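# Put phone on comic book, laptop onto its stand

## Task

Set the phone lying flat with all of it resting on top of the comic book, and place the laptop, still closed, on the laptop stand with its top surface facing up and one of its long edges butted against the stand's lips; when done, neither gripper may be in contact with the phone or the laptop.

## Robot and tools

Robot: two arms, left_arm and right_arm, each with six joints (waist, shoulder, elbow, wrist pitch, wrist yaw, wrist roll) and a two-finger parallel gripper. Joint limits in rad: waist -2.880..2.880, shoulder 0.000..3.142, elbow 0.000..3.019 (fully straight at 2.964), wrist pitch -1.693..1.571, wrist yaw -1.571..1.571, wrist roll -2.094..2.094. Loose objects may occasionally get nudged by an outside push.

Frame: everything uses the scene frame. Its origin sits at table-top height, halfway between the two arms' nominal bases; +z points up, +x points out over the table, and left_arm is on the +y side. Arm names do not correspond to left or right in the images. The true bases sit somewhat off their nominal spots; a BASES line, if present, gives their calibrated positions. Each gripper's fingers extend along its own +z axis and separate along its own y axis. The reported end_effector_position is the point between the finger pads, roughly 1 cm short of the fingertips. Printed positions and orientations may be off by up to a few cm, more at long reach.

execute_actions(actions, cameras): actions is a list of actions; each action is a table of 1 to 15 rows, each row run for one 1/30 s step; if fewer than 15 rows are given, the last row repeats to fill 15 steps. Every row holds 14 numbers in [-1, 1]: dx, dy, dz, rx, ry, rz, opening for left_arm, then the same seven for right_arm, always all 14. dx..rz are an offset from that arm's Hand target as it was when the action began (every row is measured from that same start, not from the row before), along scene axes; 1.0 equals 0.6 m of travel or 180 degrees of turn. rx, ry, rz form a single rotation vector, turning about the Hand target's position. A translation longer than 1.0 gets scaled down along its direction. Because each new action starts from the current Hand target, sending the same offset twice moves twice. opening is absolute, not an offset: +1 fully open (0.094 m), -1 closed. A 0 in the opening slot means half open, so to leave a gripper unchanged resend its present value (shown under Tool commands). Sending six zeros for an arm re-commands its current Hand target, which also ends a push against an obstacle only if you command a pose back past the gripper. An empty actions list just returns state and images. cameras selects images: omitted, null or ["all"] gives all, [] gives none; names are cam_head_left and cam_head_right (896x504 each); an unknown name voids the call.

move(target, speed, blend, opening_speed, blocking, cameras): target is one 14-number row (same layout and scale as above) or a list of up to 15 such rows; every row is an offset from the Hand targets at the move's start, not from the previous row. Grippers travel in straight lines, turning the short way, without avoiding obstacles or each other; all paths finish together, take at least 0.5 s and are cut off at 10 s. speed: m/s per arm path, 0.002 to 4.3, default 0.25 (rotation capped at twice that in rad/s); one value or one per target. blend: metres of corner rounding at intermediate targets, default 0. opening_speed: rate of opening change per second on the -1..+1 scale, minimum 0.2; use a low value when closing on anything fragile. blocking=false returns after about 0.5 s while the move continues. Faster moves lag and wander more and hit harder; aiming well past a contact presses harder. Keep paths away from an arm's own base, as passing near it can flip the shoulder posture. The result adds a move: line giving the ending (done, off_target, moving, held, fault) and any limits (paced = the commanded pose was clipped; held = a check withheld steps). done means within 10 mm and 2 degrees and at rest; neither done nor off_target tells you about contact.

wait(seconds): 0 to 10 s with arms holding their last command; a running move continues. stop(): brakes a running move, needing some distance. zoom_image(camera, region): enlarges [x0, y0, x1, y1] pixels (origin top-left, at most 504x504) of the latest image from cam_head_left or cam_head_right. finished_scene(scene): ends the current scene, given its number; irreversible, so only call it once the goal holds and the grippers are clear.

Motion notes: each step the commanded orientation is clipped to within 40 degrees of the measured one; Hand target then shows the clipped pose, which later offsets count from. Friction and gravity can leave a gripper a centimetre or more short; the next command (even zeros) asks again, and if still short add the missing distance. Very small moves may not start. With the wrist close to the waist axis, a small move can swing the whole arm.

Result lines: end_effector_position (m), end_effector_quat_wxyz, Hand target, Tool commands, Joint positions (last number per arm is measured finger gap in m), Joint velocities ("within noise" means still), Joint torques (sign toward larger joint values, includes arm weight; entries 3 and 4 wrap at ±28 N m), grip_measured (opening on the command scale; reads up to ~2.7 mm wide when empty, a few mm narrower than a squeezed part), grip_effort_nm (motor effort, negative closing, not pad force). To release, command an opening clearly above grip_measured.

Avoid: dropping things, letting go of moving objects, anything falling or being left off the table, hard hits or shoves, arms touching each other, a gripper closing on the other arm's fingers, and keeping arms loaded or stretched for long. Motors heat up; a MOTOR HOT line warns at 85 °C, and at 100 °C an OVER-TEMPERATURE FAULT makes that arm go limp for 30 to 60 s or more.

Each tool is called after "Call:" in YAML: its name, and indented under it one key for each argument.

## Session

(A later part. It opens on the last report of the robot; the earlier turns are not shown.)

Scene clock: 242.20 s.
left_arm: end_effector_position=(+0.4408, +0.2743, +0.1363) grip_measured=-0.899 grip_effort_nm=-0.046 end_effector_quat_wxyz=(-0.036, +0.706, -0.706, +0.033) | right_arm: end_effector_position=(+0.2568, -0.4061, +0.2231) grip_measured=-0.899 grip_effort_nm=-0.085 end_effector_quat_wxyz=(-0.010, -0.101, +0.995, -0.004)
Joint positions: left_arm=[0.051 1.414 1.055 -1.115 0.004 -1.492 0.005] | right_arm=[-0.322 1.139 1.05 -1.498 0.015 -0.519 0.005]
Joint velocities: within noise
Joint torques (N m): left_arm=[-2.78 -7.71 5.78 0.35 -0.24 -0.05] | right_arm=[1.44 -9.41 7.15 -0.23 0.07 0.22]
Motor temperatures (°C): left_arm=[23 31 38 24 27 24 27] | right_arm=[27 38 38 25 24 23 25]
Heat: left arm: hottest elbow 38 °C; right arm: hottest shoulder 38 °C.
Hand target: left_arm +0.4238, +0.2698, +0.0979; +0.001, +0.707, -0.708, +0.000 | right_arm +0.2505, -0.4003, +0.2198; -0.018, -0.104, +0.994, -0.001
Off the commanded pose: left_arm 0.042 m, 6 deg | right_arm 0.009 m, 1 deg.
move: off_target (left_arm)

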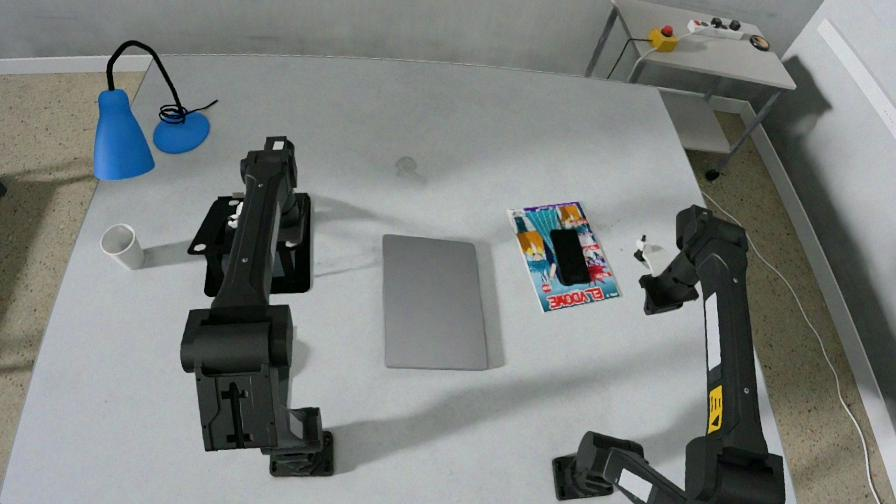

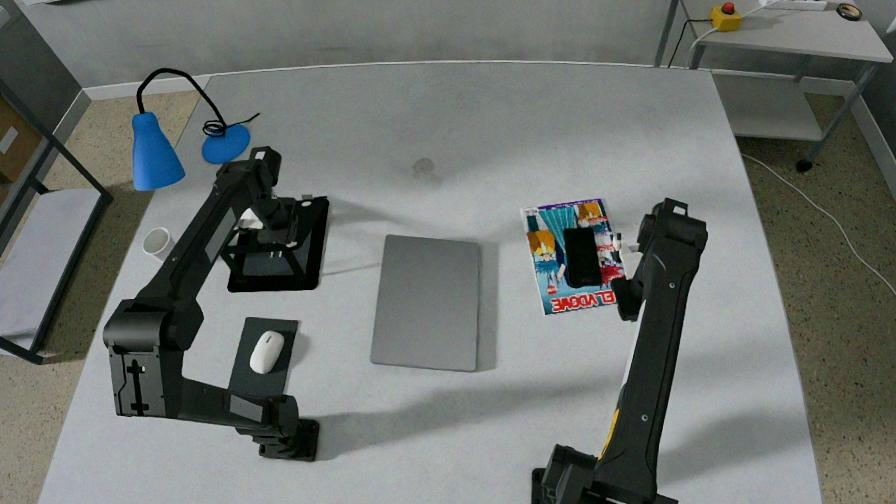

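Call:
move:
  target: [0,0,0.14,0,0,0,-0.9,0,0,0,0,0,0,-0.9]

Call:
zoom_image:
  camera: "cam_head_right"
  region: [180, 140, 350, 310]

Call:
zoom_image:
  camera: "cam_head_left"
  region: [180, 140, 350, 310]

Scene clock: 245.77 s.
left_arm: end_effector_position=(+0.4027, +0.2716, +0.1515) grip_measured=-0.899 grip_effort_nm=-0.037 end_effector_quat_wxyz=(+0.029, +0.707, -0.706, -0.023) | right_arm: end_effector_position=(+0.2568, -0.4061, +0.2231) grip_measured=-0.899 grip_effort_nm=-0.081 end_effector_quat_wxyz=(-0.010, -0.101, +0.995, -0.004)
Joint positions: left_arm=[0.051 1.41 1.094 -1.329 0.002 -1.493 0.005] | right_arm=[-0.322 1.139 1.05 -1.498 0.015 -0.519 0.005]
Joint velocities: within noise
Joint torques (N m): left_arm=[-2.2 -14.27 15.69 -0.36 -0.08 -0.08] | right_arm=[1.38 -9.35 7.15 -0.24 0.08 0.21]
Motor temperatures (°C): left_arm=[23 31 37 24 27 24 27] | right_arm=[27 38 37 25 24 23 25]
Heat: left arm: hottest elbow 37 °C; right arm: hottest shoulder 38 °C.
Hand target: left_arm +0.4238, +0.2698, +0.1820; +0.001, +0.707, -0.708, +0.000 | right_arm +0.2505, -0.4003, +0.2198; -0.018, -0.104, +0.994, -0.001
Off the commanded pose: left_arm 0.037 m, 4 deg | right_arm 0.009 m, 1 deg.
move: off_target (left_arm)

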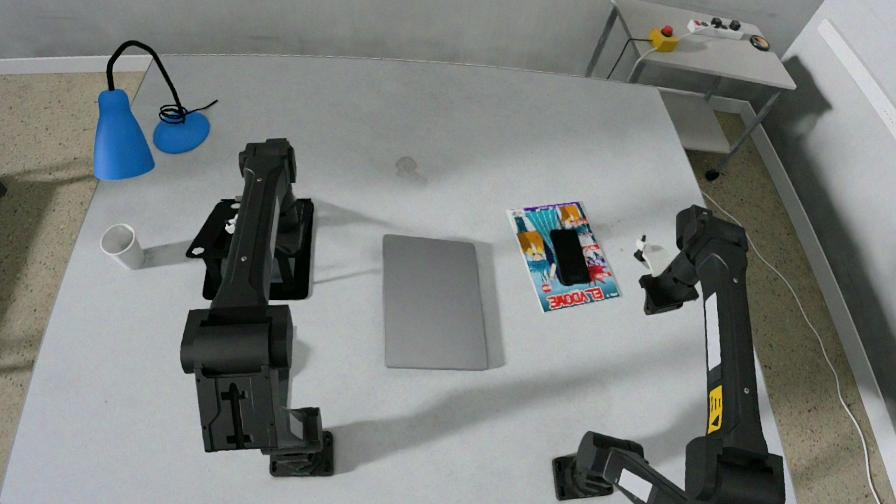

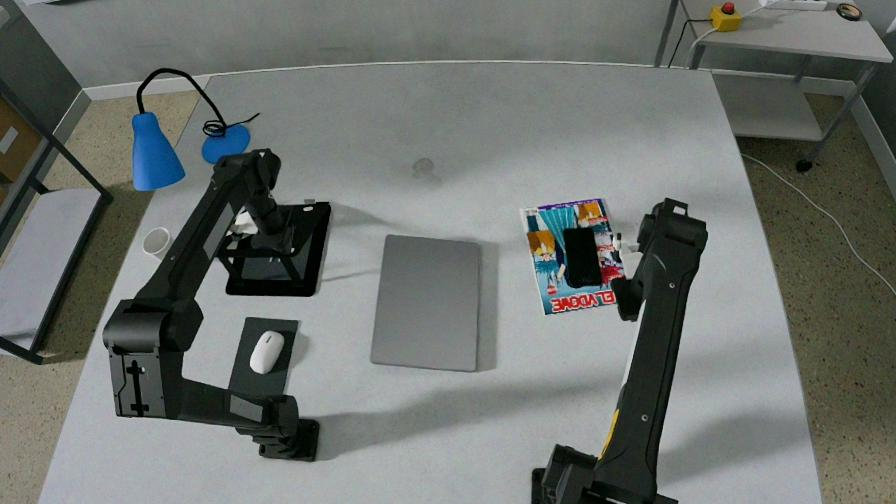

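Scaled by 2.965.

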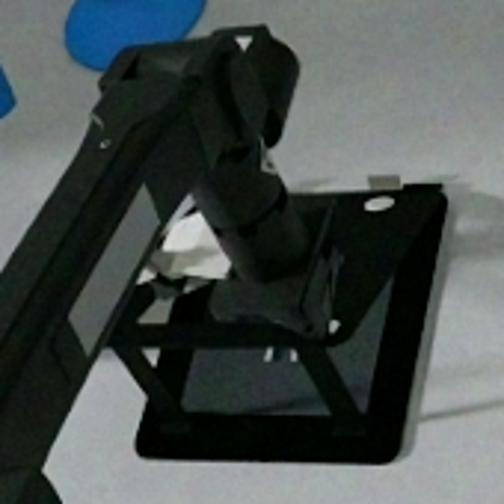

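Scaled by 2.965.

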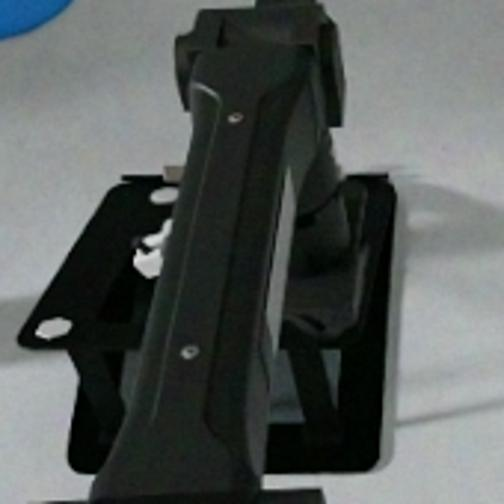

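Call:
move:
  target: [0.03,0,0.1,0,0,0,-0.9,0,0,0,0,0,0,-0.9]
  speed: 0.1

Call:
zoom_image:
  camera: "cam_head_right"
  region: [180, 140, 350, 310]

Scene clock: 250.80 s.
left_arm: end_effector_position=(+0.4227, +0.2724, +0.2177) grip_measured=-0.899 grip_effort_nm=-0.037 end_effector_quat_wxyz=(+0.021, +0.707, -0.707, -0.017) | right_arm: end_effector_position=(+0.2568, -0.4061, +0.2231) grip_measured=-0.899 grip_effort_nm=-0.081 end_effector_quat_wxyz=(-0.010, -0.101, +0.995, -0.004)
Joint positions: left_arm=[0.049 1.41 1.273 -1.489 0.002 -1.494 0.005] | right_arm=[-0.322 1.139 1.05 -1.498 0.015 -0.519 0.005]
Joint velocities: within noise
Joint torques (N m): left_arm=[-2.9 -11.99 16.65 -0.25 -0.18 -0.05] | right_arm=[1.44 -9.41 7.17 -0.21 0.08 0.22]
Motor temperatures (°C): left_arm=[23 31 38 24 27 24 27] | right_arm=[27 37 36 25 24 23 25]
Heat: left arm: hottest elbow 38 °C; right arm: hottest shoulder 37 °C.
Hand target: left_arm +0.4418, +0.2698, +0.2418; +0.001, +0.707, -0.708, +0.000 | right_arm +0.2505, -0.4003, +0.2198; -0.018, -0.104, +0.994, -0.001
Off the commanded pose: left_arm 0.031 m, 3 deg | right_arm 0.009 m, 1 deg.
move: off_target (left_arm)

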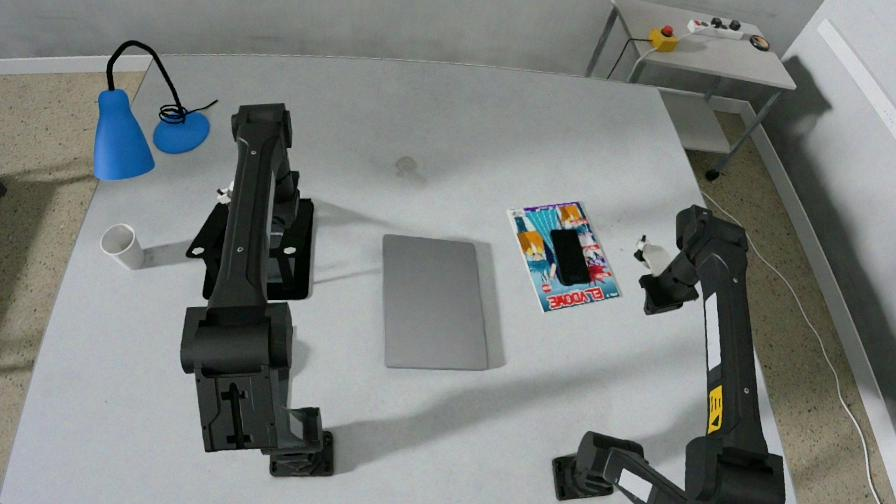

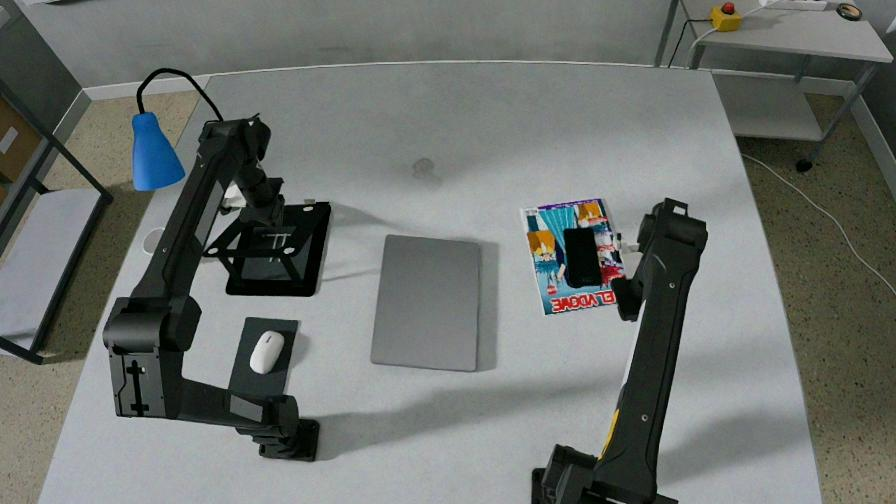

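Scaled by 2.965.

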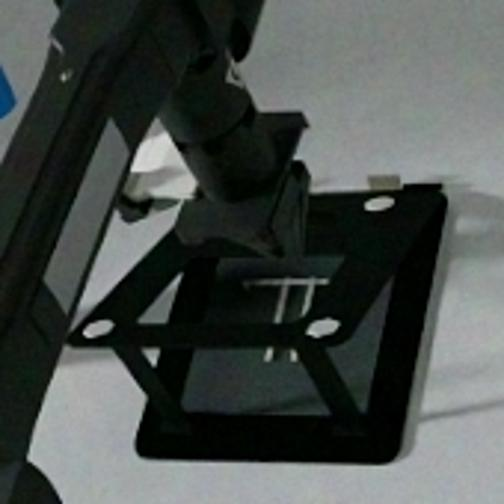

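Call:
move:
  target: [-0.03,0.17,-0.02,0,0,0,0.8,0,0,0,0,0,0,-0.9]

Call:
zoom_image:
  camera: "cam_head_right"
  region: [180, 140, 350, 310]

Scene clock: 266.47 s.
left_arm: end_effector_position=(+0.4069, +0.3643, +0.2171) grip_measured=+0.798 grip_effort_nm=0.129 end_effector_quat_wxyz=(+0.020, +0.707, -0.706, -0.013) | right_arm: end_effector_position=(+0.2568, -0.4061, +0.2231) grip_measured=-0.899 grip_effort_nm=-0.081 end_effector_quat_wxyz=(-0.010, -0.101, +0.995, -0.004)
Joint positions: left_arm=[0.283 1.411 1.273 -1.48 -0.004 -1.26 0.084] | right_arm=[-0.322 1.139 1.05 -1.498 0.015 -0.519 0.005]
Joint velocities: within noise
Joint torques (N m): left_arm=[-0.62 -11.99 14.64 0.42 0.01 0.09] | right_arm=[1.38 -9.41 7.16 -0.21 0.08 0.22]
Motor temperatures (°C): left_arm=[23 30 41 24 27 24 27] | right_arm=[27 36 35 25 24 23 25]
Heat: left arm: hottest elbow 41 °C; right arm: hottest shoulder 36 °C.
Hand target: left_arm +0.4237, +0.3718, +0.2299; +0.001, +0.707, -0.707, +0.000 | right_arm +0.2505, -0.4003, +0.2198; -0.018, -0.104, +0.994, -0.001
Off the commanded pose: left_arm 0.022 m, 3 deg | right_arm 0.009 m, 1 deg.
move: off_target (left_arm)

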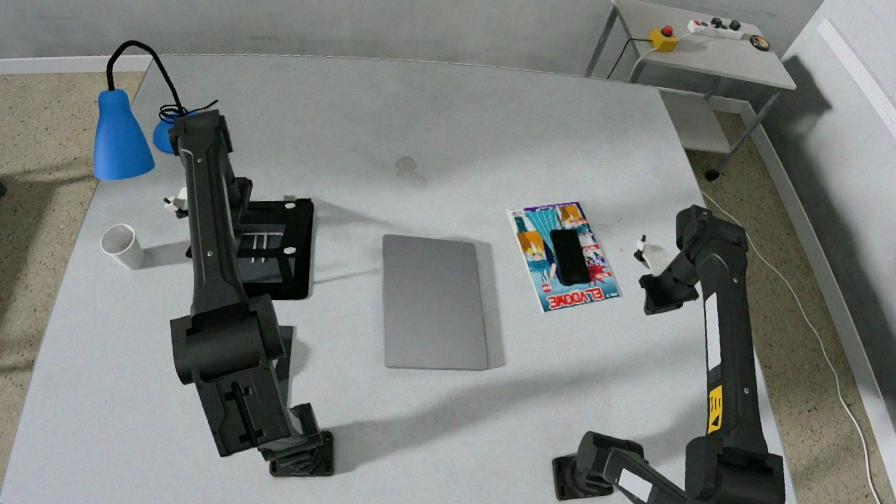

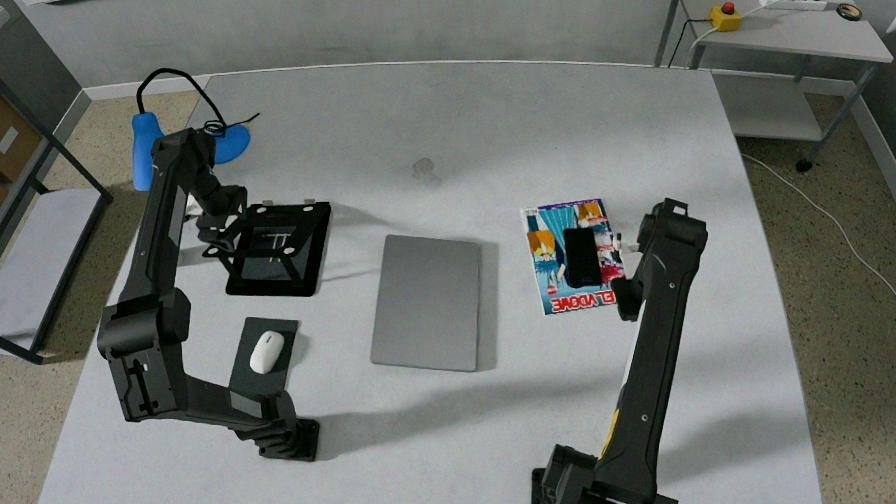

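Scaled by 2.965.

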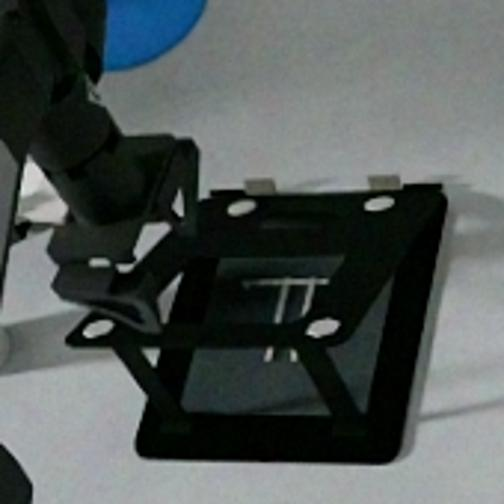

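Call:
move:
  target: [0.035,0.03,-0.09,0,0,0,0.9,0,0,0,0,0,0,-0.9]

Call:
zoom_image:
  camera: "cam_head_right"
  region: [180, 140, 350, 310]

Call:
zoom_image:
  camera: "cam_head_left"
  region: [180, 140, 350, 310]

Scene clock: 271.33 s.
left_arm: end_effector_position=(+0.4426, +0.3836, +0.1757) grip_measured=+0.898 grip_effort_nm=0.129 end_effector_quat_wxyz=(+0.006, +0.705, -0.709, -0.005) | right_arm: end_effector_position=(+0.2568, -0.4061, +0.2231) grip_measured=-0.899 grip_effort_nm=-0.081 end_effector_quat_wxyz=(-0.010, -0.101, +0.995, -0.004)
Joint positions: left_arm=[0.301 1.514 1.273 -1.345 -0.003 -1.236 0.089] | right_arm=[-0.322 1.139 1.05 -1.498 0.015 -0.519 0.005]
Joint velocities: within noise
Joint torques (N m): left_arm=[-0.15 -14.27 10.3 0.87 0.06 0.12] | right_arm=[1.38 -9.41 7.16 -0.24 0.08 0.22]
Motor temperatures (°C): left_arm=[23 30 41 24 27 24 27] | right_arm=[27 35 35 25 24 23 25]
Heat: left arm: hottest elbow 41 °C; right arm: hottest shoulder 35 °C.
Hand target: left_arm +0.4447, +0.3898, +0.1758; +0.001, +0.707, -0.708, +0.000 | right_arm +0.2505, -0.4003, +0.2198; -0.018, -0.104, +0.994, -0.001
Off the commanded pose: left_arm 0.007 m, 1 deg | right_arm 0.009 m, 1 deg.
move: done

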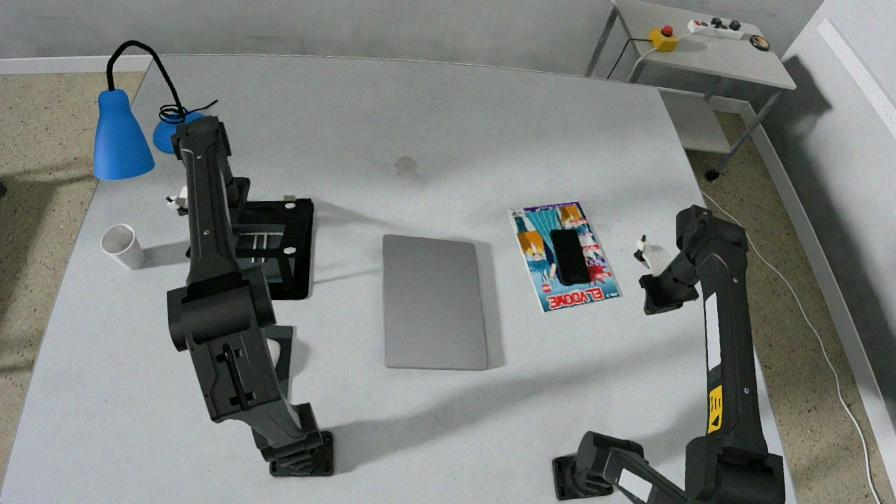

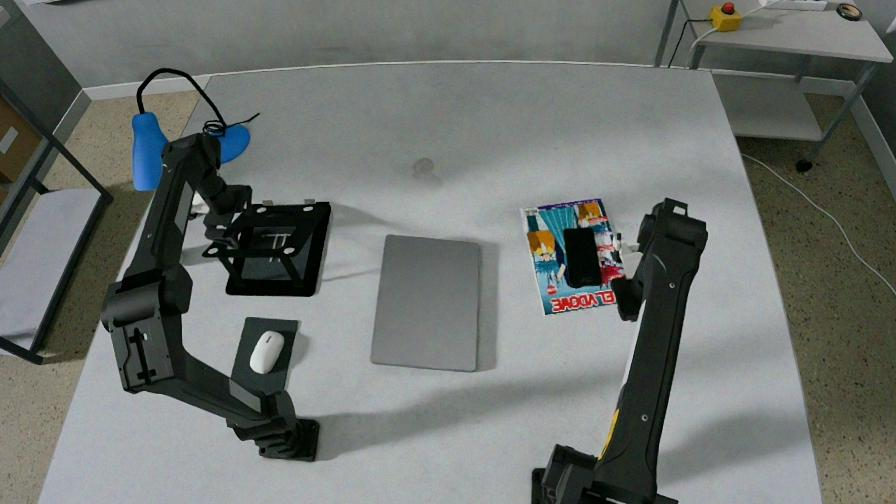

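Scaled by 2.965.

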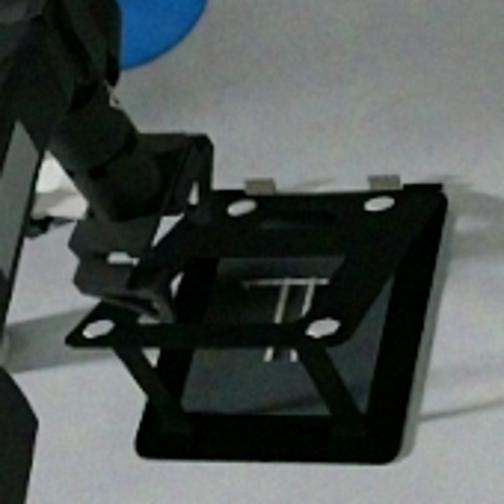

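Scaled by 2.965.

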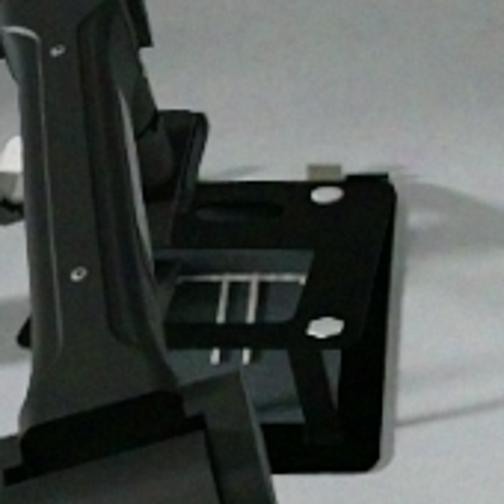

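Call:
move:
  target: [0,0,-0.125,0,0,0,0.9,0,0,0,0,0,0,-0.9]
  speed: 0.12

Call:
zoom_image:
  camera: "cam_head_right"
  region: [180, 140, 350, 310]

Call:
zoom_image:
  camera: "cam_head_left"
  region: [180, 140, 350, 310]

Scene clock: 276.70 s.
left_arm: end_effector_position=(+0.4622, +0.3894, +0.1407) grip_measured=+0.898 grip_effort_nm=0.134 end_effector_quat_wxyz=(-0.040, +0.704, -0.709, +0.020) | right_arm: end_effector_position=(+0.2568, -0.4061, +0.2231) grip_measured=-0.899 grip_effort_nm=-0.081 end_effector_quat_wxyz=(-0.010, -0.101, +0.995, -0.004)
Joint positions: left_arm=[0.301 1.527 1.19 -1.144 0.001 -1.236 0.089] | right_arm=[-0.322 1.139 1.05 -1.498 0.015 -0.519 0.005]
Joint velocities: within noise
Joint torques (N m): left_arm=[-1.14 -10.52 5.49 0.53 -0.1 0.1] | right_arm=[1.44 -9.35 7.16 -0.23 0.07 0.22]
Motor temperatures (°C): left_arm=[23 30 40 24 27 24 27] | right_arm=[27 35 35 25 24 23 25]
Heat: left arm: hottest elbow 40 °C; right arm: hottest shoulder 35 °C.
Hand target: left_arm +0.4448, +0.3898, +0.1008; +0.001, +0.707, -0.708, +0.000 | right_arm +0.2505, -0.4003, +0.2198; -0.018, -0.104, +0.994, -0.001
Off the commanded pose: left_arm 0.044 m, 5 deg | right_arm 0.009 m, 1 deg.
move: off_target (left_arm)

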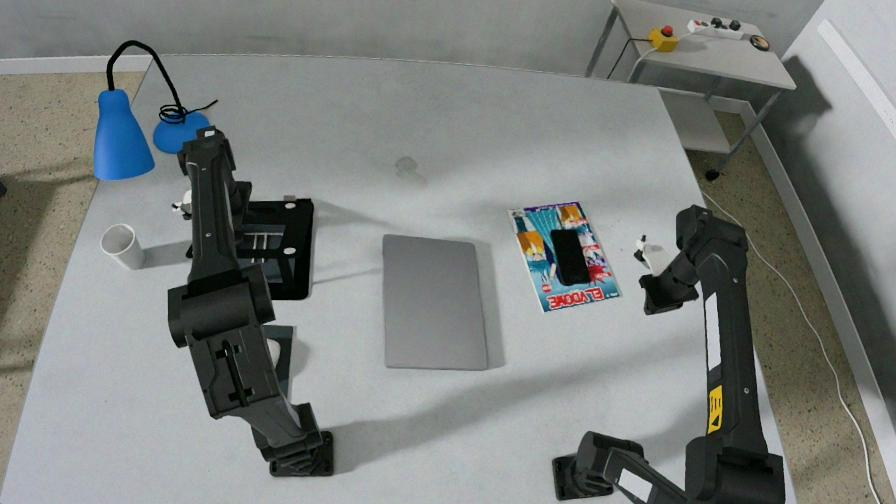

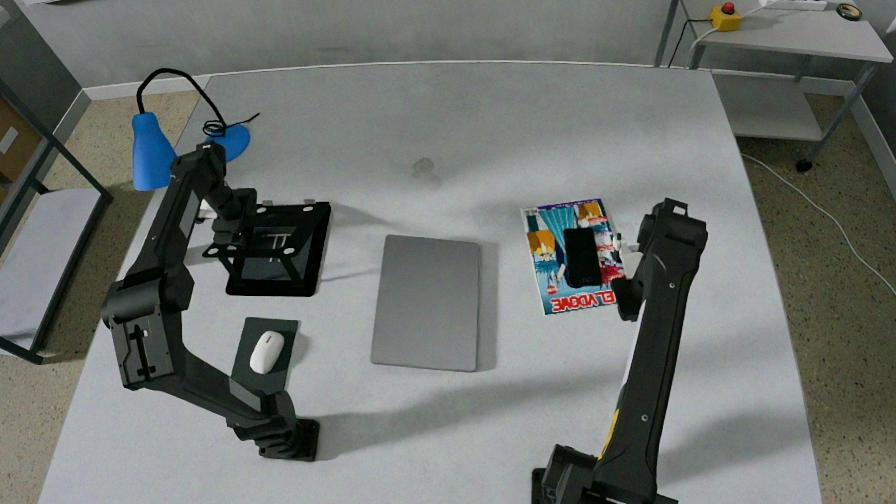

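Scaled by 2.965.

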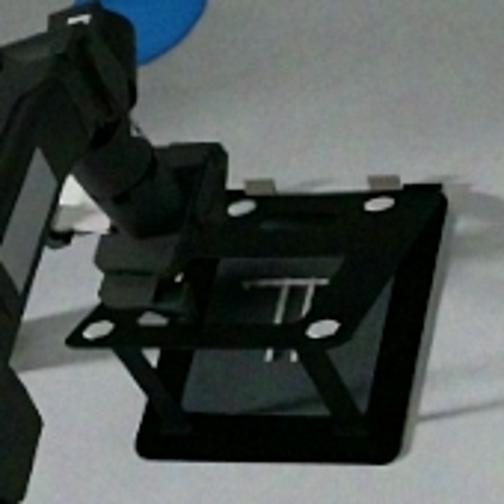

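Scaled by 2.965.

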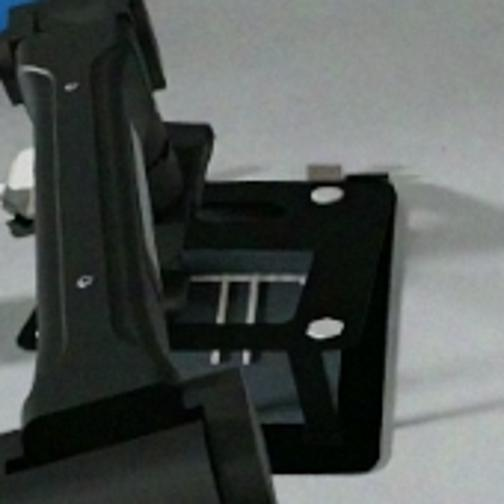

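Call:
move:
  target:
    - [0,0,0.12,0,0,0,0.9,0,0,0,0,0,0,-0.9]
    - [-0.045,-0.03,0.12,0,0,0,0.9,0,0,0,0,0,0,-0.9]
  speed: 0.12

Call:
zoom_image:
  camera: "cam_head_right"
  region: [180, 140, 350, 310]

Scene clock: 283.33 s.
left_arm: end_effector_position=(+0.4230, +0.3760, +0.1715) grip_measured=+0.898 grip_effort_nm=0.129 end_effector_quat_wxyz=(-0.002, +0.706, -0.708, +0.002) | right_arm: end_effector_position=(+0.2568, -0.4061, +0.2231) grip_measured=-0.899 grip_effort_nm=-0.081 end_effector_quat_wxyz=(-0.010, -0.101, +0.995, -0.004)
Joint positions: left_arm=[0.301 1.45 1.192 -1.308 0.002 -1.238 0.089] | right_arm=[-0.322 1.139 1.05 -1.498 0.015 -0.519 0.005]
Joint velocities: within noise
Joint torques (N m): left_arm=[-2.32 -14.39 9.1 -0.12 -0.17 -0.1] | right_arm=[1.32 -9.47 7.16 -0.23 0.07 0.22]
Motor temperatures (°C): left_arm=[23 29 38 24 27 24 27] | right_arm=[27 35 34 25 24 23 25]
Heat: left arm: hottest elbow 38 °C; right arm: hottest shoulder 35 °C.
Hand target: left_arm +0.4177, +0.3718, +0.1728; +0.001, +0.707, -0.708, +0.000 | right_arm +0.2505, -0.4003, +0.2198; -0.018, -0.104, +0.994, -0.001
Off the commanded pose: left_arm 0.007 m, 0 deg | right_arm 0.009 m, 1 deg.
move: done

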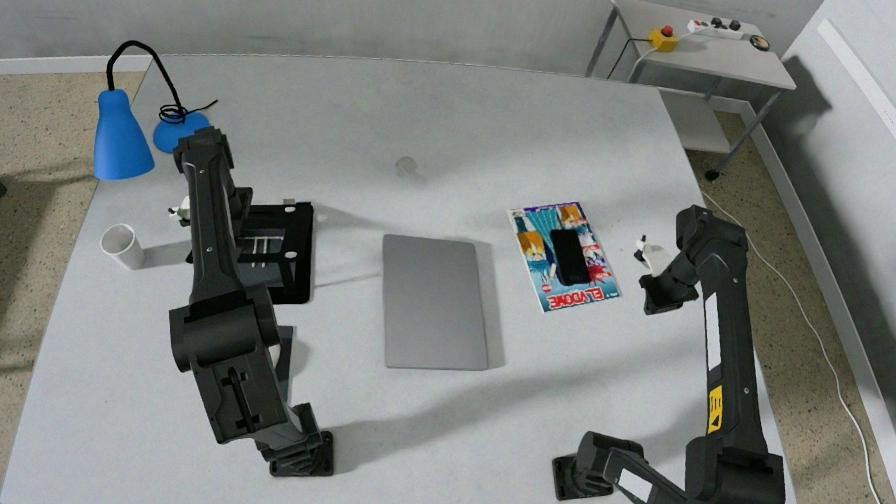

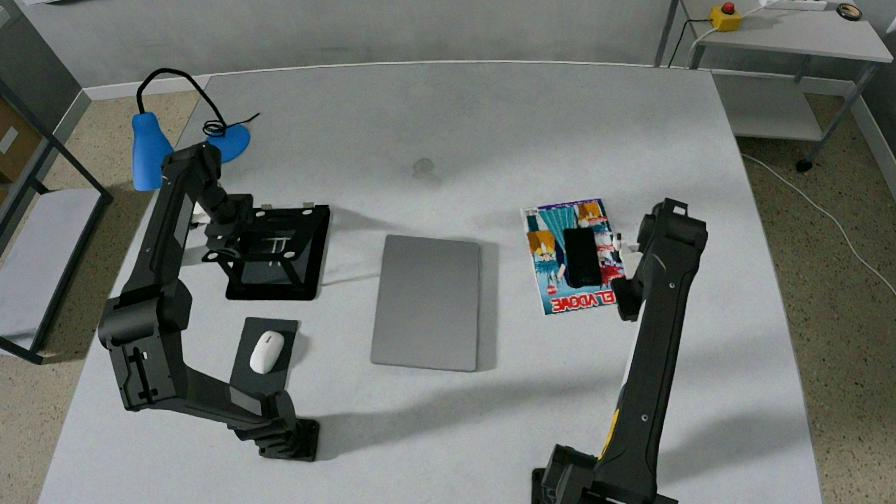

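Scaled by 2.965.

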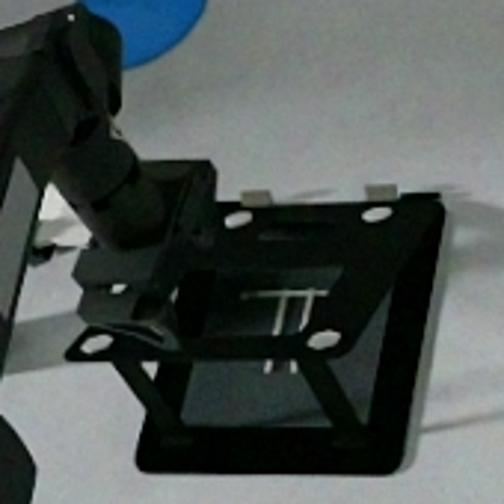

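Call:
move:
  target: [-0.03,0,-0.11,0,0,0,0.9,0,0,0,0,0,0,-0.9]
  speed: 0.12

Call:
zoom_image:
  camera: "cam_head_right"
  region: [180, 140, 350, 310]

Scene clock: 287.60 s.
left_arm: end_effector_position=(+0.4016, +0.3687, +0.1118) grip_measured=+0.898 grip_effort_nm=0.125 end_effector_quat_wxyz=(+0.001, +0.706, -0.708, +0.001) | right_arm: end_effector_position=(+0.2568, -0.4061, +0.2231) grip_measured=-0.899 grip_effort_nm=-0.081 end_effector_quat_wxyz=(-0.010, -0.101, +0.995, -0.004)
Joint positions: left_arm=[0.301 1.45 1.026 -1.148 0.002 -1.238 0.089] | right_arm=[-0.322 1.139 1.05 -1.498 0.015 -0.519 0.005]
Joint velocities: within noise
Joint torques (N m): left_arm=[-0.67 -12.16 8.59 0.8 -0.12 0.05] | right_arm=[1.44 -9.41 7.19 -0.23 0.08 0.21]
Motor temperatures (°C): left_arm=[23 29 38 24 27 24 27] | right_arm=[27 35 34 25 24 23 25]
Heat: left arm: hottest elbow 38 °C; right arm: hottest shoulder 35 °C.
Hand target: left_arm +0.3998, +0.3718, +0.1069; +0.001, +0.707, -0.708, +0.000 | right_arm +0.2505, -0.4003, +0.2198; -0.018, -0.104, +0.994, -0.001
Off the commanded pose: left_arm 0.006 m, 0 deg | right_arm 0.009 m, 1 deg.
move: done

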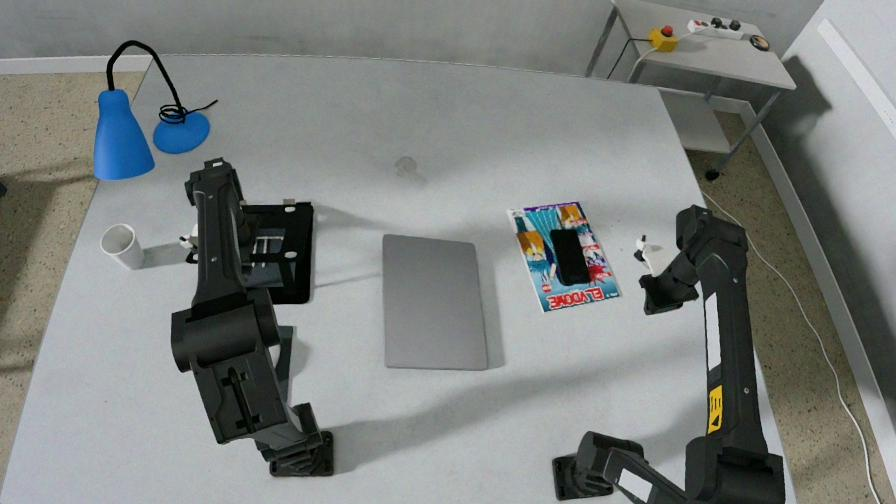

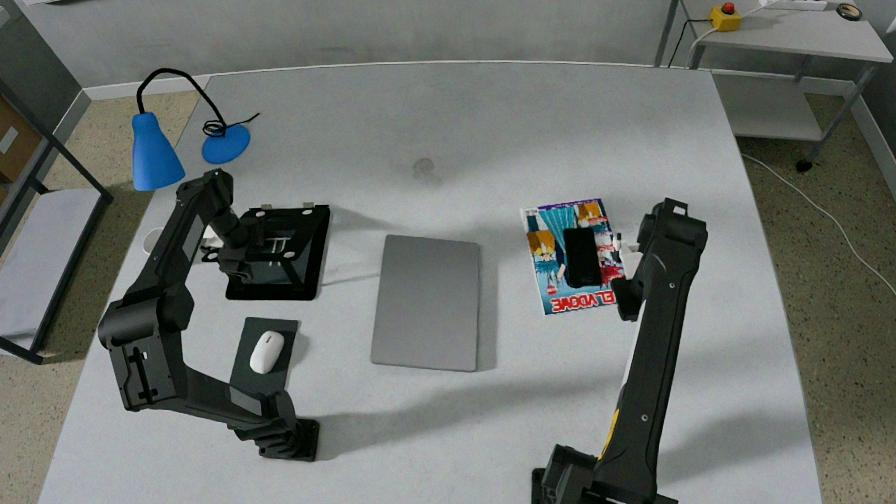

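Scaled by 2.965.

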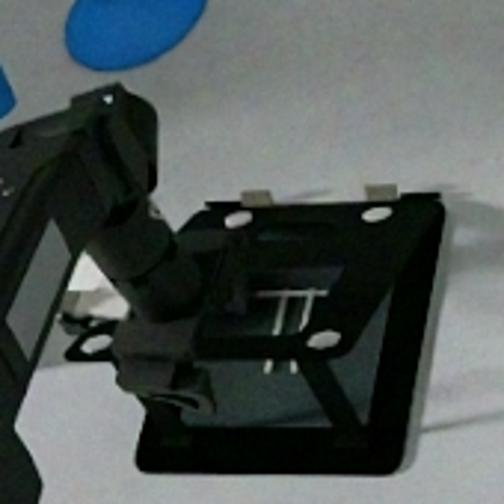

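Call:
move:
  target:
    - [0,0,-0.04,0,0,0,0.9,0,0,0,0,0,0,-0.9]
    - [0,0,-0.04,0,0,0,-0.6,0,0,0,0,0,0,-0.9]
  speed: 0.1
  opening_speed: 0.5

Call:
zoom_image:
  camera: "cam_head_right"
  region: [180, 140, 350, 310]

Scene clock: 294.67 s.
left_arm: end_effector_position=(+0.4008, +0.3709, +0.0881) grip_measured=-0.361 grip_effort_nm=-0.984 end_effector_quat_wxyz=(-0.006, +0.706, -0.709, -0.004) | right_arm: end_effector_position=(+0.2568, -0.4061, +0.2231) grip_measured=-0.899 grip_effort_nm=-0.076 end_effector_quat_wxyz=(-0.010, -0.101, +0.995, -0.004)
Joint positions: left_arm=[0.301 1.474 0.983 -1.072 -0.012 -1.237 0.03] | right_arm=[-0.322 1.139 1.05 -1.498 0.015 -0.519 0.005]
Joint velocities: within noise
Joint torques (N m): left_arm=[-0.97 -12.04 8.95 0.53 0.37 0.12] | right_arm=[1.38 -9.35 7.15 -0.24 0.08 0.22]
Motor temperatures (°C): left_arm=[23 29 37 24 27 24 27] | right_arm=[27 34 34 25 24 23 25]
Heat: left arm: hottest elbow 37 °C; right arm: hottest shoulder 34 °C.
Hand target: left_arm +0.3997, +0.3718, +0.0829; +0.001, +0.707, -0.708, -0.001 | right_arm +0.2505, -0.4003, +0.2198; -0.018, -0.104, +0.994, -0.001
Off the commanded pose: left_arm 0.005 m, 1 deg | right_arm 0.009 m, 1 deg.
move: done

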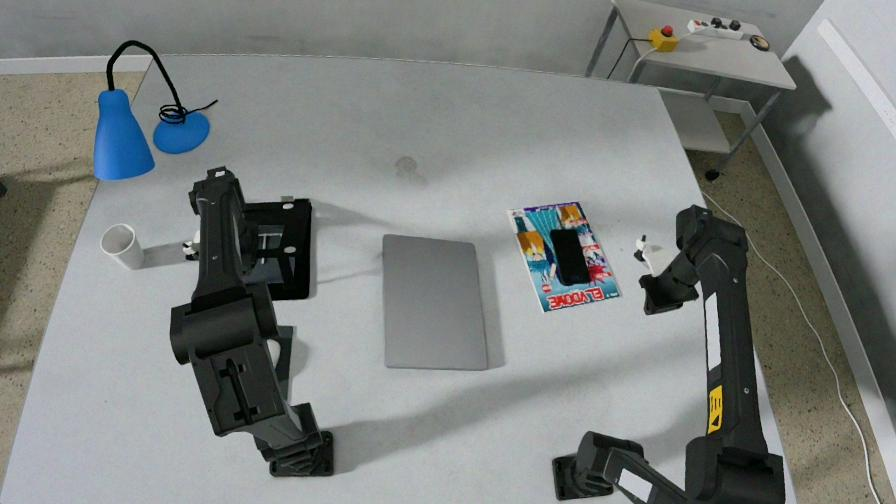

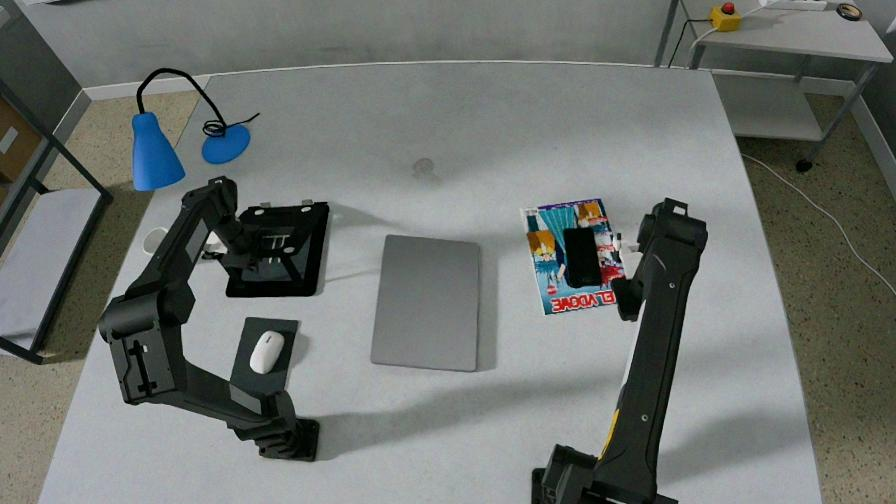

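Scaled by 2.965.

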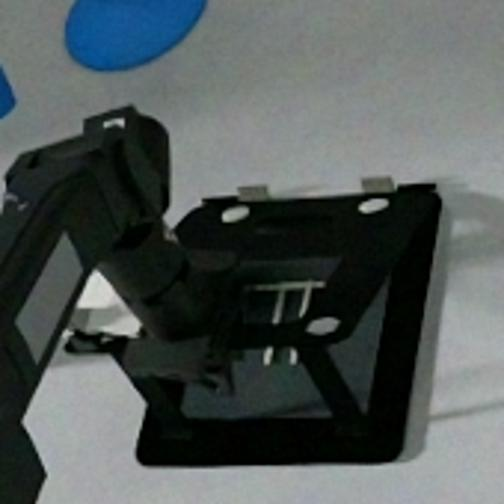

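Call:
move:
  target:
    - [0,0,0.02,0,0,0,-0.6,0,0,0,0,0,0,-0.9]
    - [0.08,0.0,0.025,0,0,-0.5,-0.6,0,0,0,0,0,0,-0.9]
  speed: 0.15

Call:
zoom_image:
  camera: "cam_head_right"
  region: [180, 140, 400, 360]

Scene clock: 312.80 s.
left_arm: end_effector_position=(+0.4410, +0.3797, +0.0927) grip_measured=-0.400 grip_effort_nm=-1.009 end_effector_quat_wxyz=(+0.017, -0.044, +0.999, -0.001) | right_arm: end_effector_position=(+0.2568, -0.4061, +0.2231) grip_measured=-0.899 grip_effort_nm=-0.076 end_effector_quat_wxyz=(-0.010, -0.101, +0.995, -0.004)
Joint positions: left_arm=[0.299 1.555 1.088 -1.073 0.011 0.239 0.028] | right_arm=[-0.322 1.139 1.05 -1.498 0.015 -0.519 0.005]
Joint velocities: within noise
Joint torques (N m): left_arm=[-4.54 -12.75 13.14 -1.32 -0.51 0.6] | right_arm=[1.38 -9.41 7.15 -0.24 0.08 0.22]
Motor temperatures (°C): left_arm=[23 28 36 24 27 24 28] | right_arm=[27 34 34 25 24 23 25]
Heat: left arm: hottest elbow 36 °C; right arm: hottest shoulder 34 °C.
Hand target: left_arm +0.4478, +0.3718, +0.0979; +0.000, +0.001, +1.000, +0.001 | right_arm +0.2505, -0.4003, +0.2198; -0.018, -0.104, +0.994, -0.001
Off the commanded pose: left_arm 0.012 m, 5 deg | right_arm 0.009 m, 1 deg.
move: off_target (left_arm)

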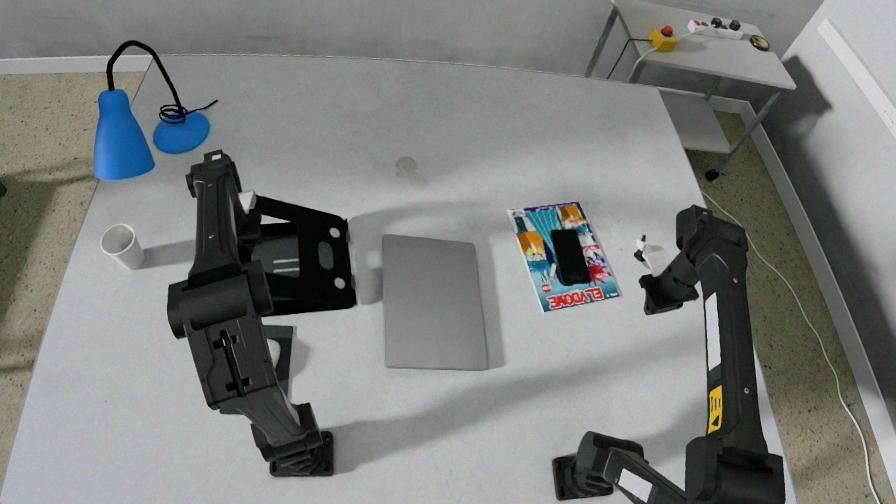

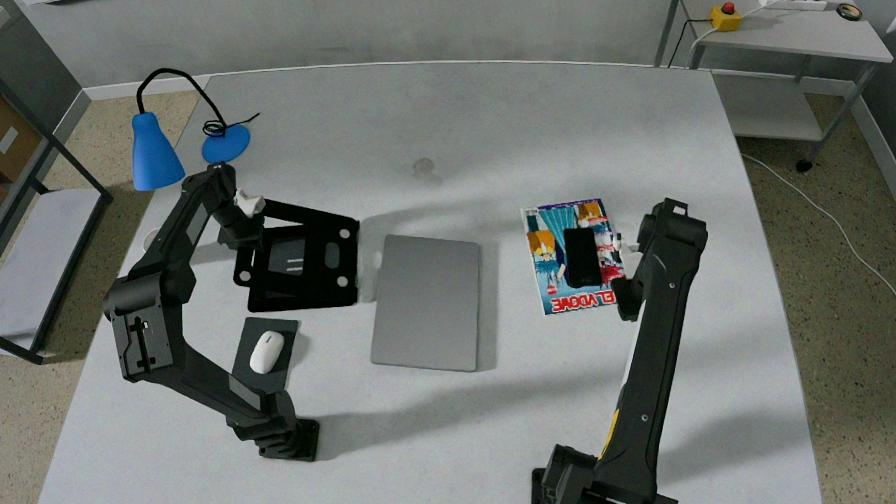

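Scaled by 2.291.

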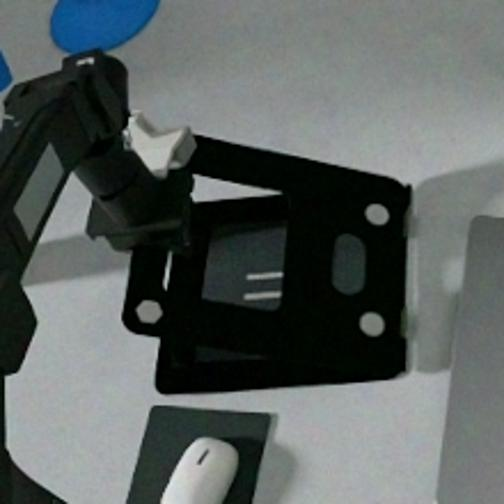

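Call:
move:
  target:
    - [0.005,-0.05,0.0,0,0,0,-0.6,0,0,0,0,0,0,-0.9]
    - [0.005,-0.05,-0.045,0,0,0,-0.6,0,0,0,0,0,0,-0.9]
  speed: 0.08

Call:
zoom_image:
  camera: "cam_head_right"
  region: [180, 140, 400, 360]

Scene clock: 322.77 s.
left_arm: end_effector_position=(+0.4532, +0.3541, +0.0900) grip_measured=-0.410 grip_effort_nm=-1.009 end_effector_quat_wxyz=(+0.022, -0.020, +1.000, +0.000) | right_arm: end_effector_position=(+0.2568, -0.4061, +0.2231) grip_measured=-0.899 grip_effort_nm=-0.081 end_effector_quat_wxyz=(-0.010, -0.101, +0.995, -0.004)
Joint positions: left_arm=[0.235 1.562 1.089 -1.054 0.012 0.223 0.028] | right_arm=[-0.322 1.139 1.05 -1.498 0.015 -0.519 0.005]
Joint velocities: within noise
Joint torques (N m): left_arm=[-4.66 -10.93 8.18 0.73 -0.49 0.1] | right_arm=[1.38 -9.47 7.16 -0.21 0.08 0.22]
Motor temperatures (°C): left_arm=[23 28 37 24 27 24 28] | right_arm=[27 33 34 25 24 23 25]
Heat: left arm: hottest elbow 37 °C; right arm: hottest elbow 34 °C.
Hand target: left_arm +0.4508, +0.3418, +0.0709; +0.000, +0.001, +1.000, +0.001 | right_arm +0.2505, -0.4003, +0.2198; -0.018, -0.104, +0.994, -0.001
Off the commanded pose: left_arm 0.023 m, 3 deg | right_arm 0.009 m, 1 deg.
move: off_target (left_arm)

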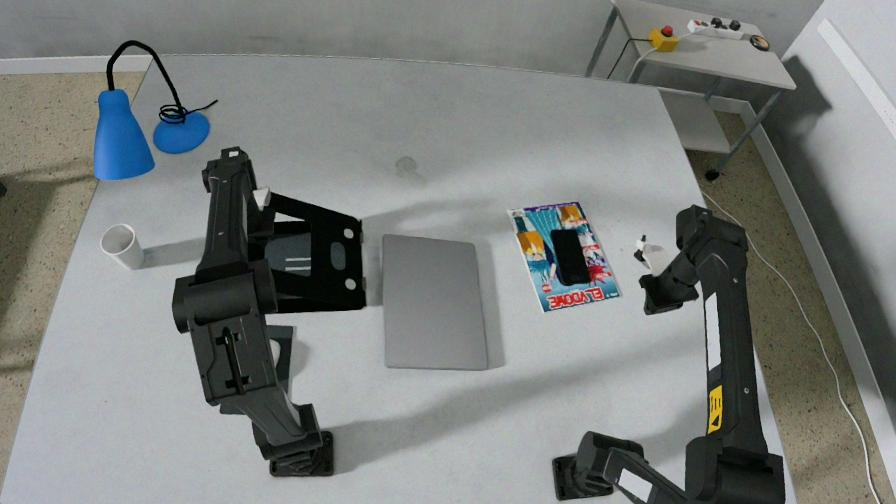

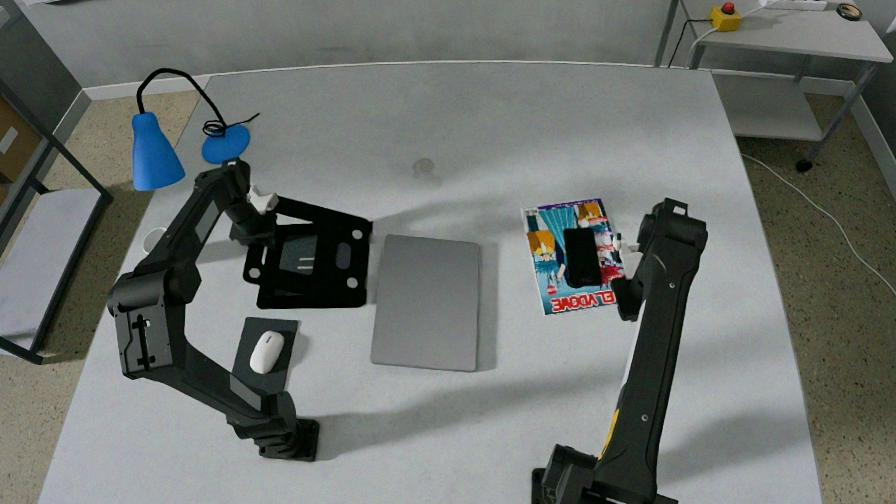

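Scaled by 2.291.

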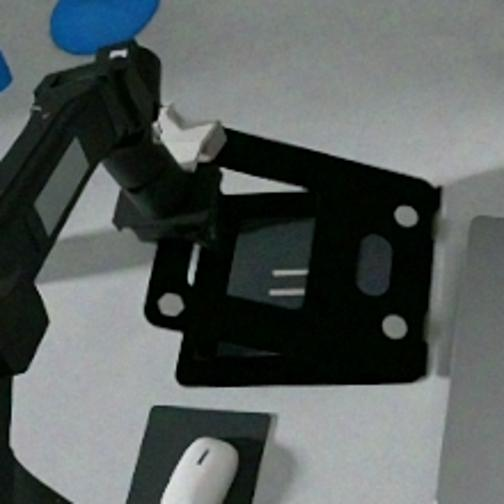

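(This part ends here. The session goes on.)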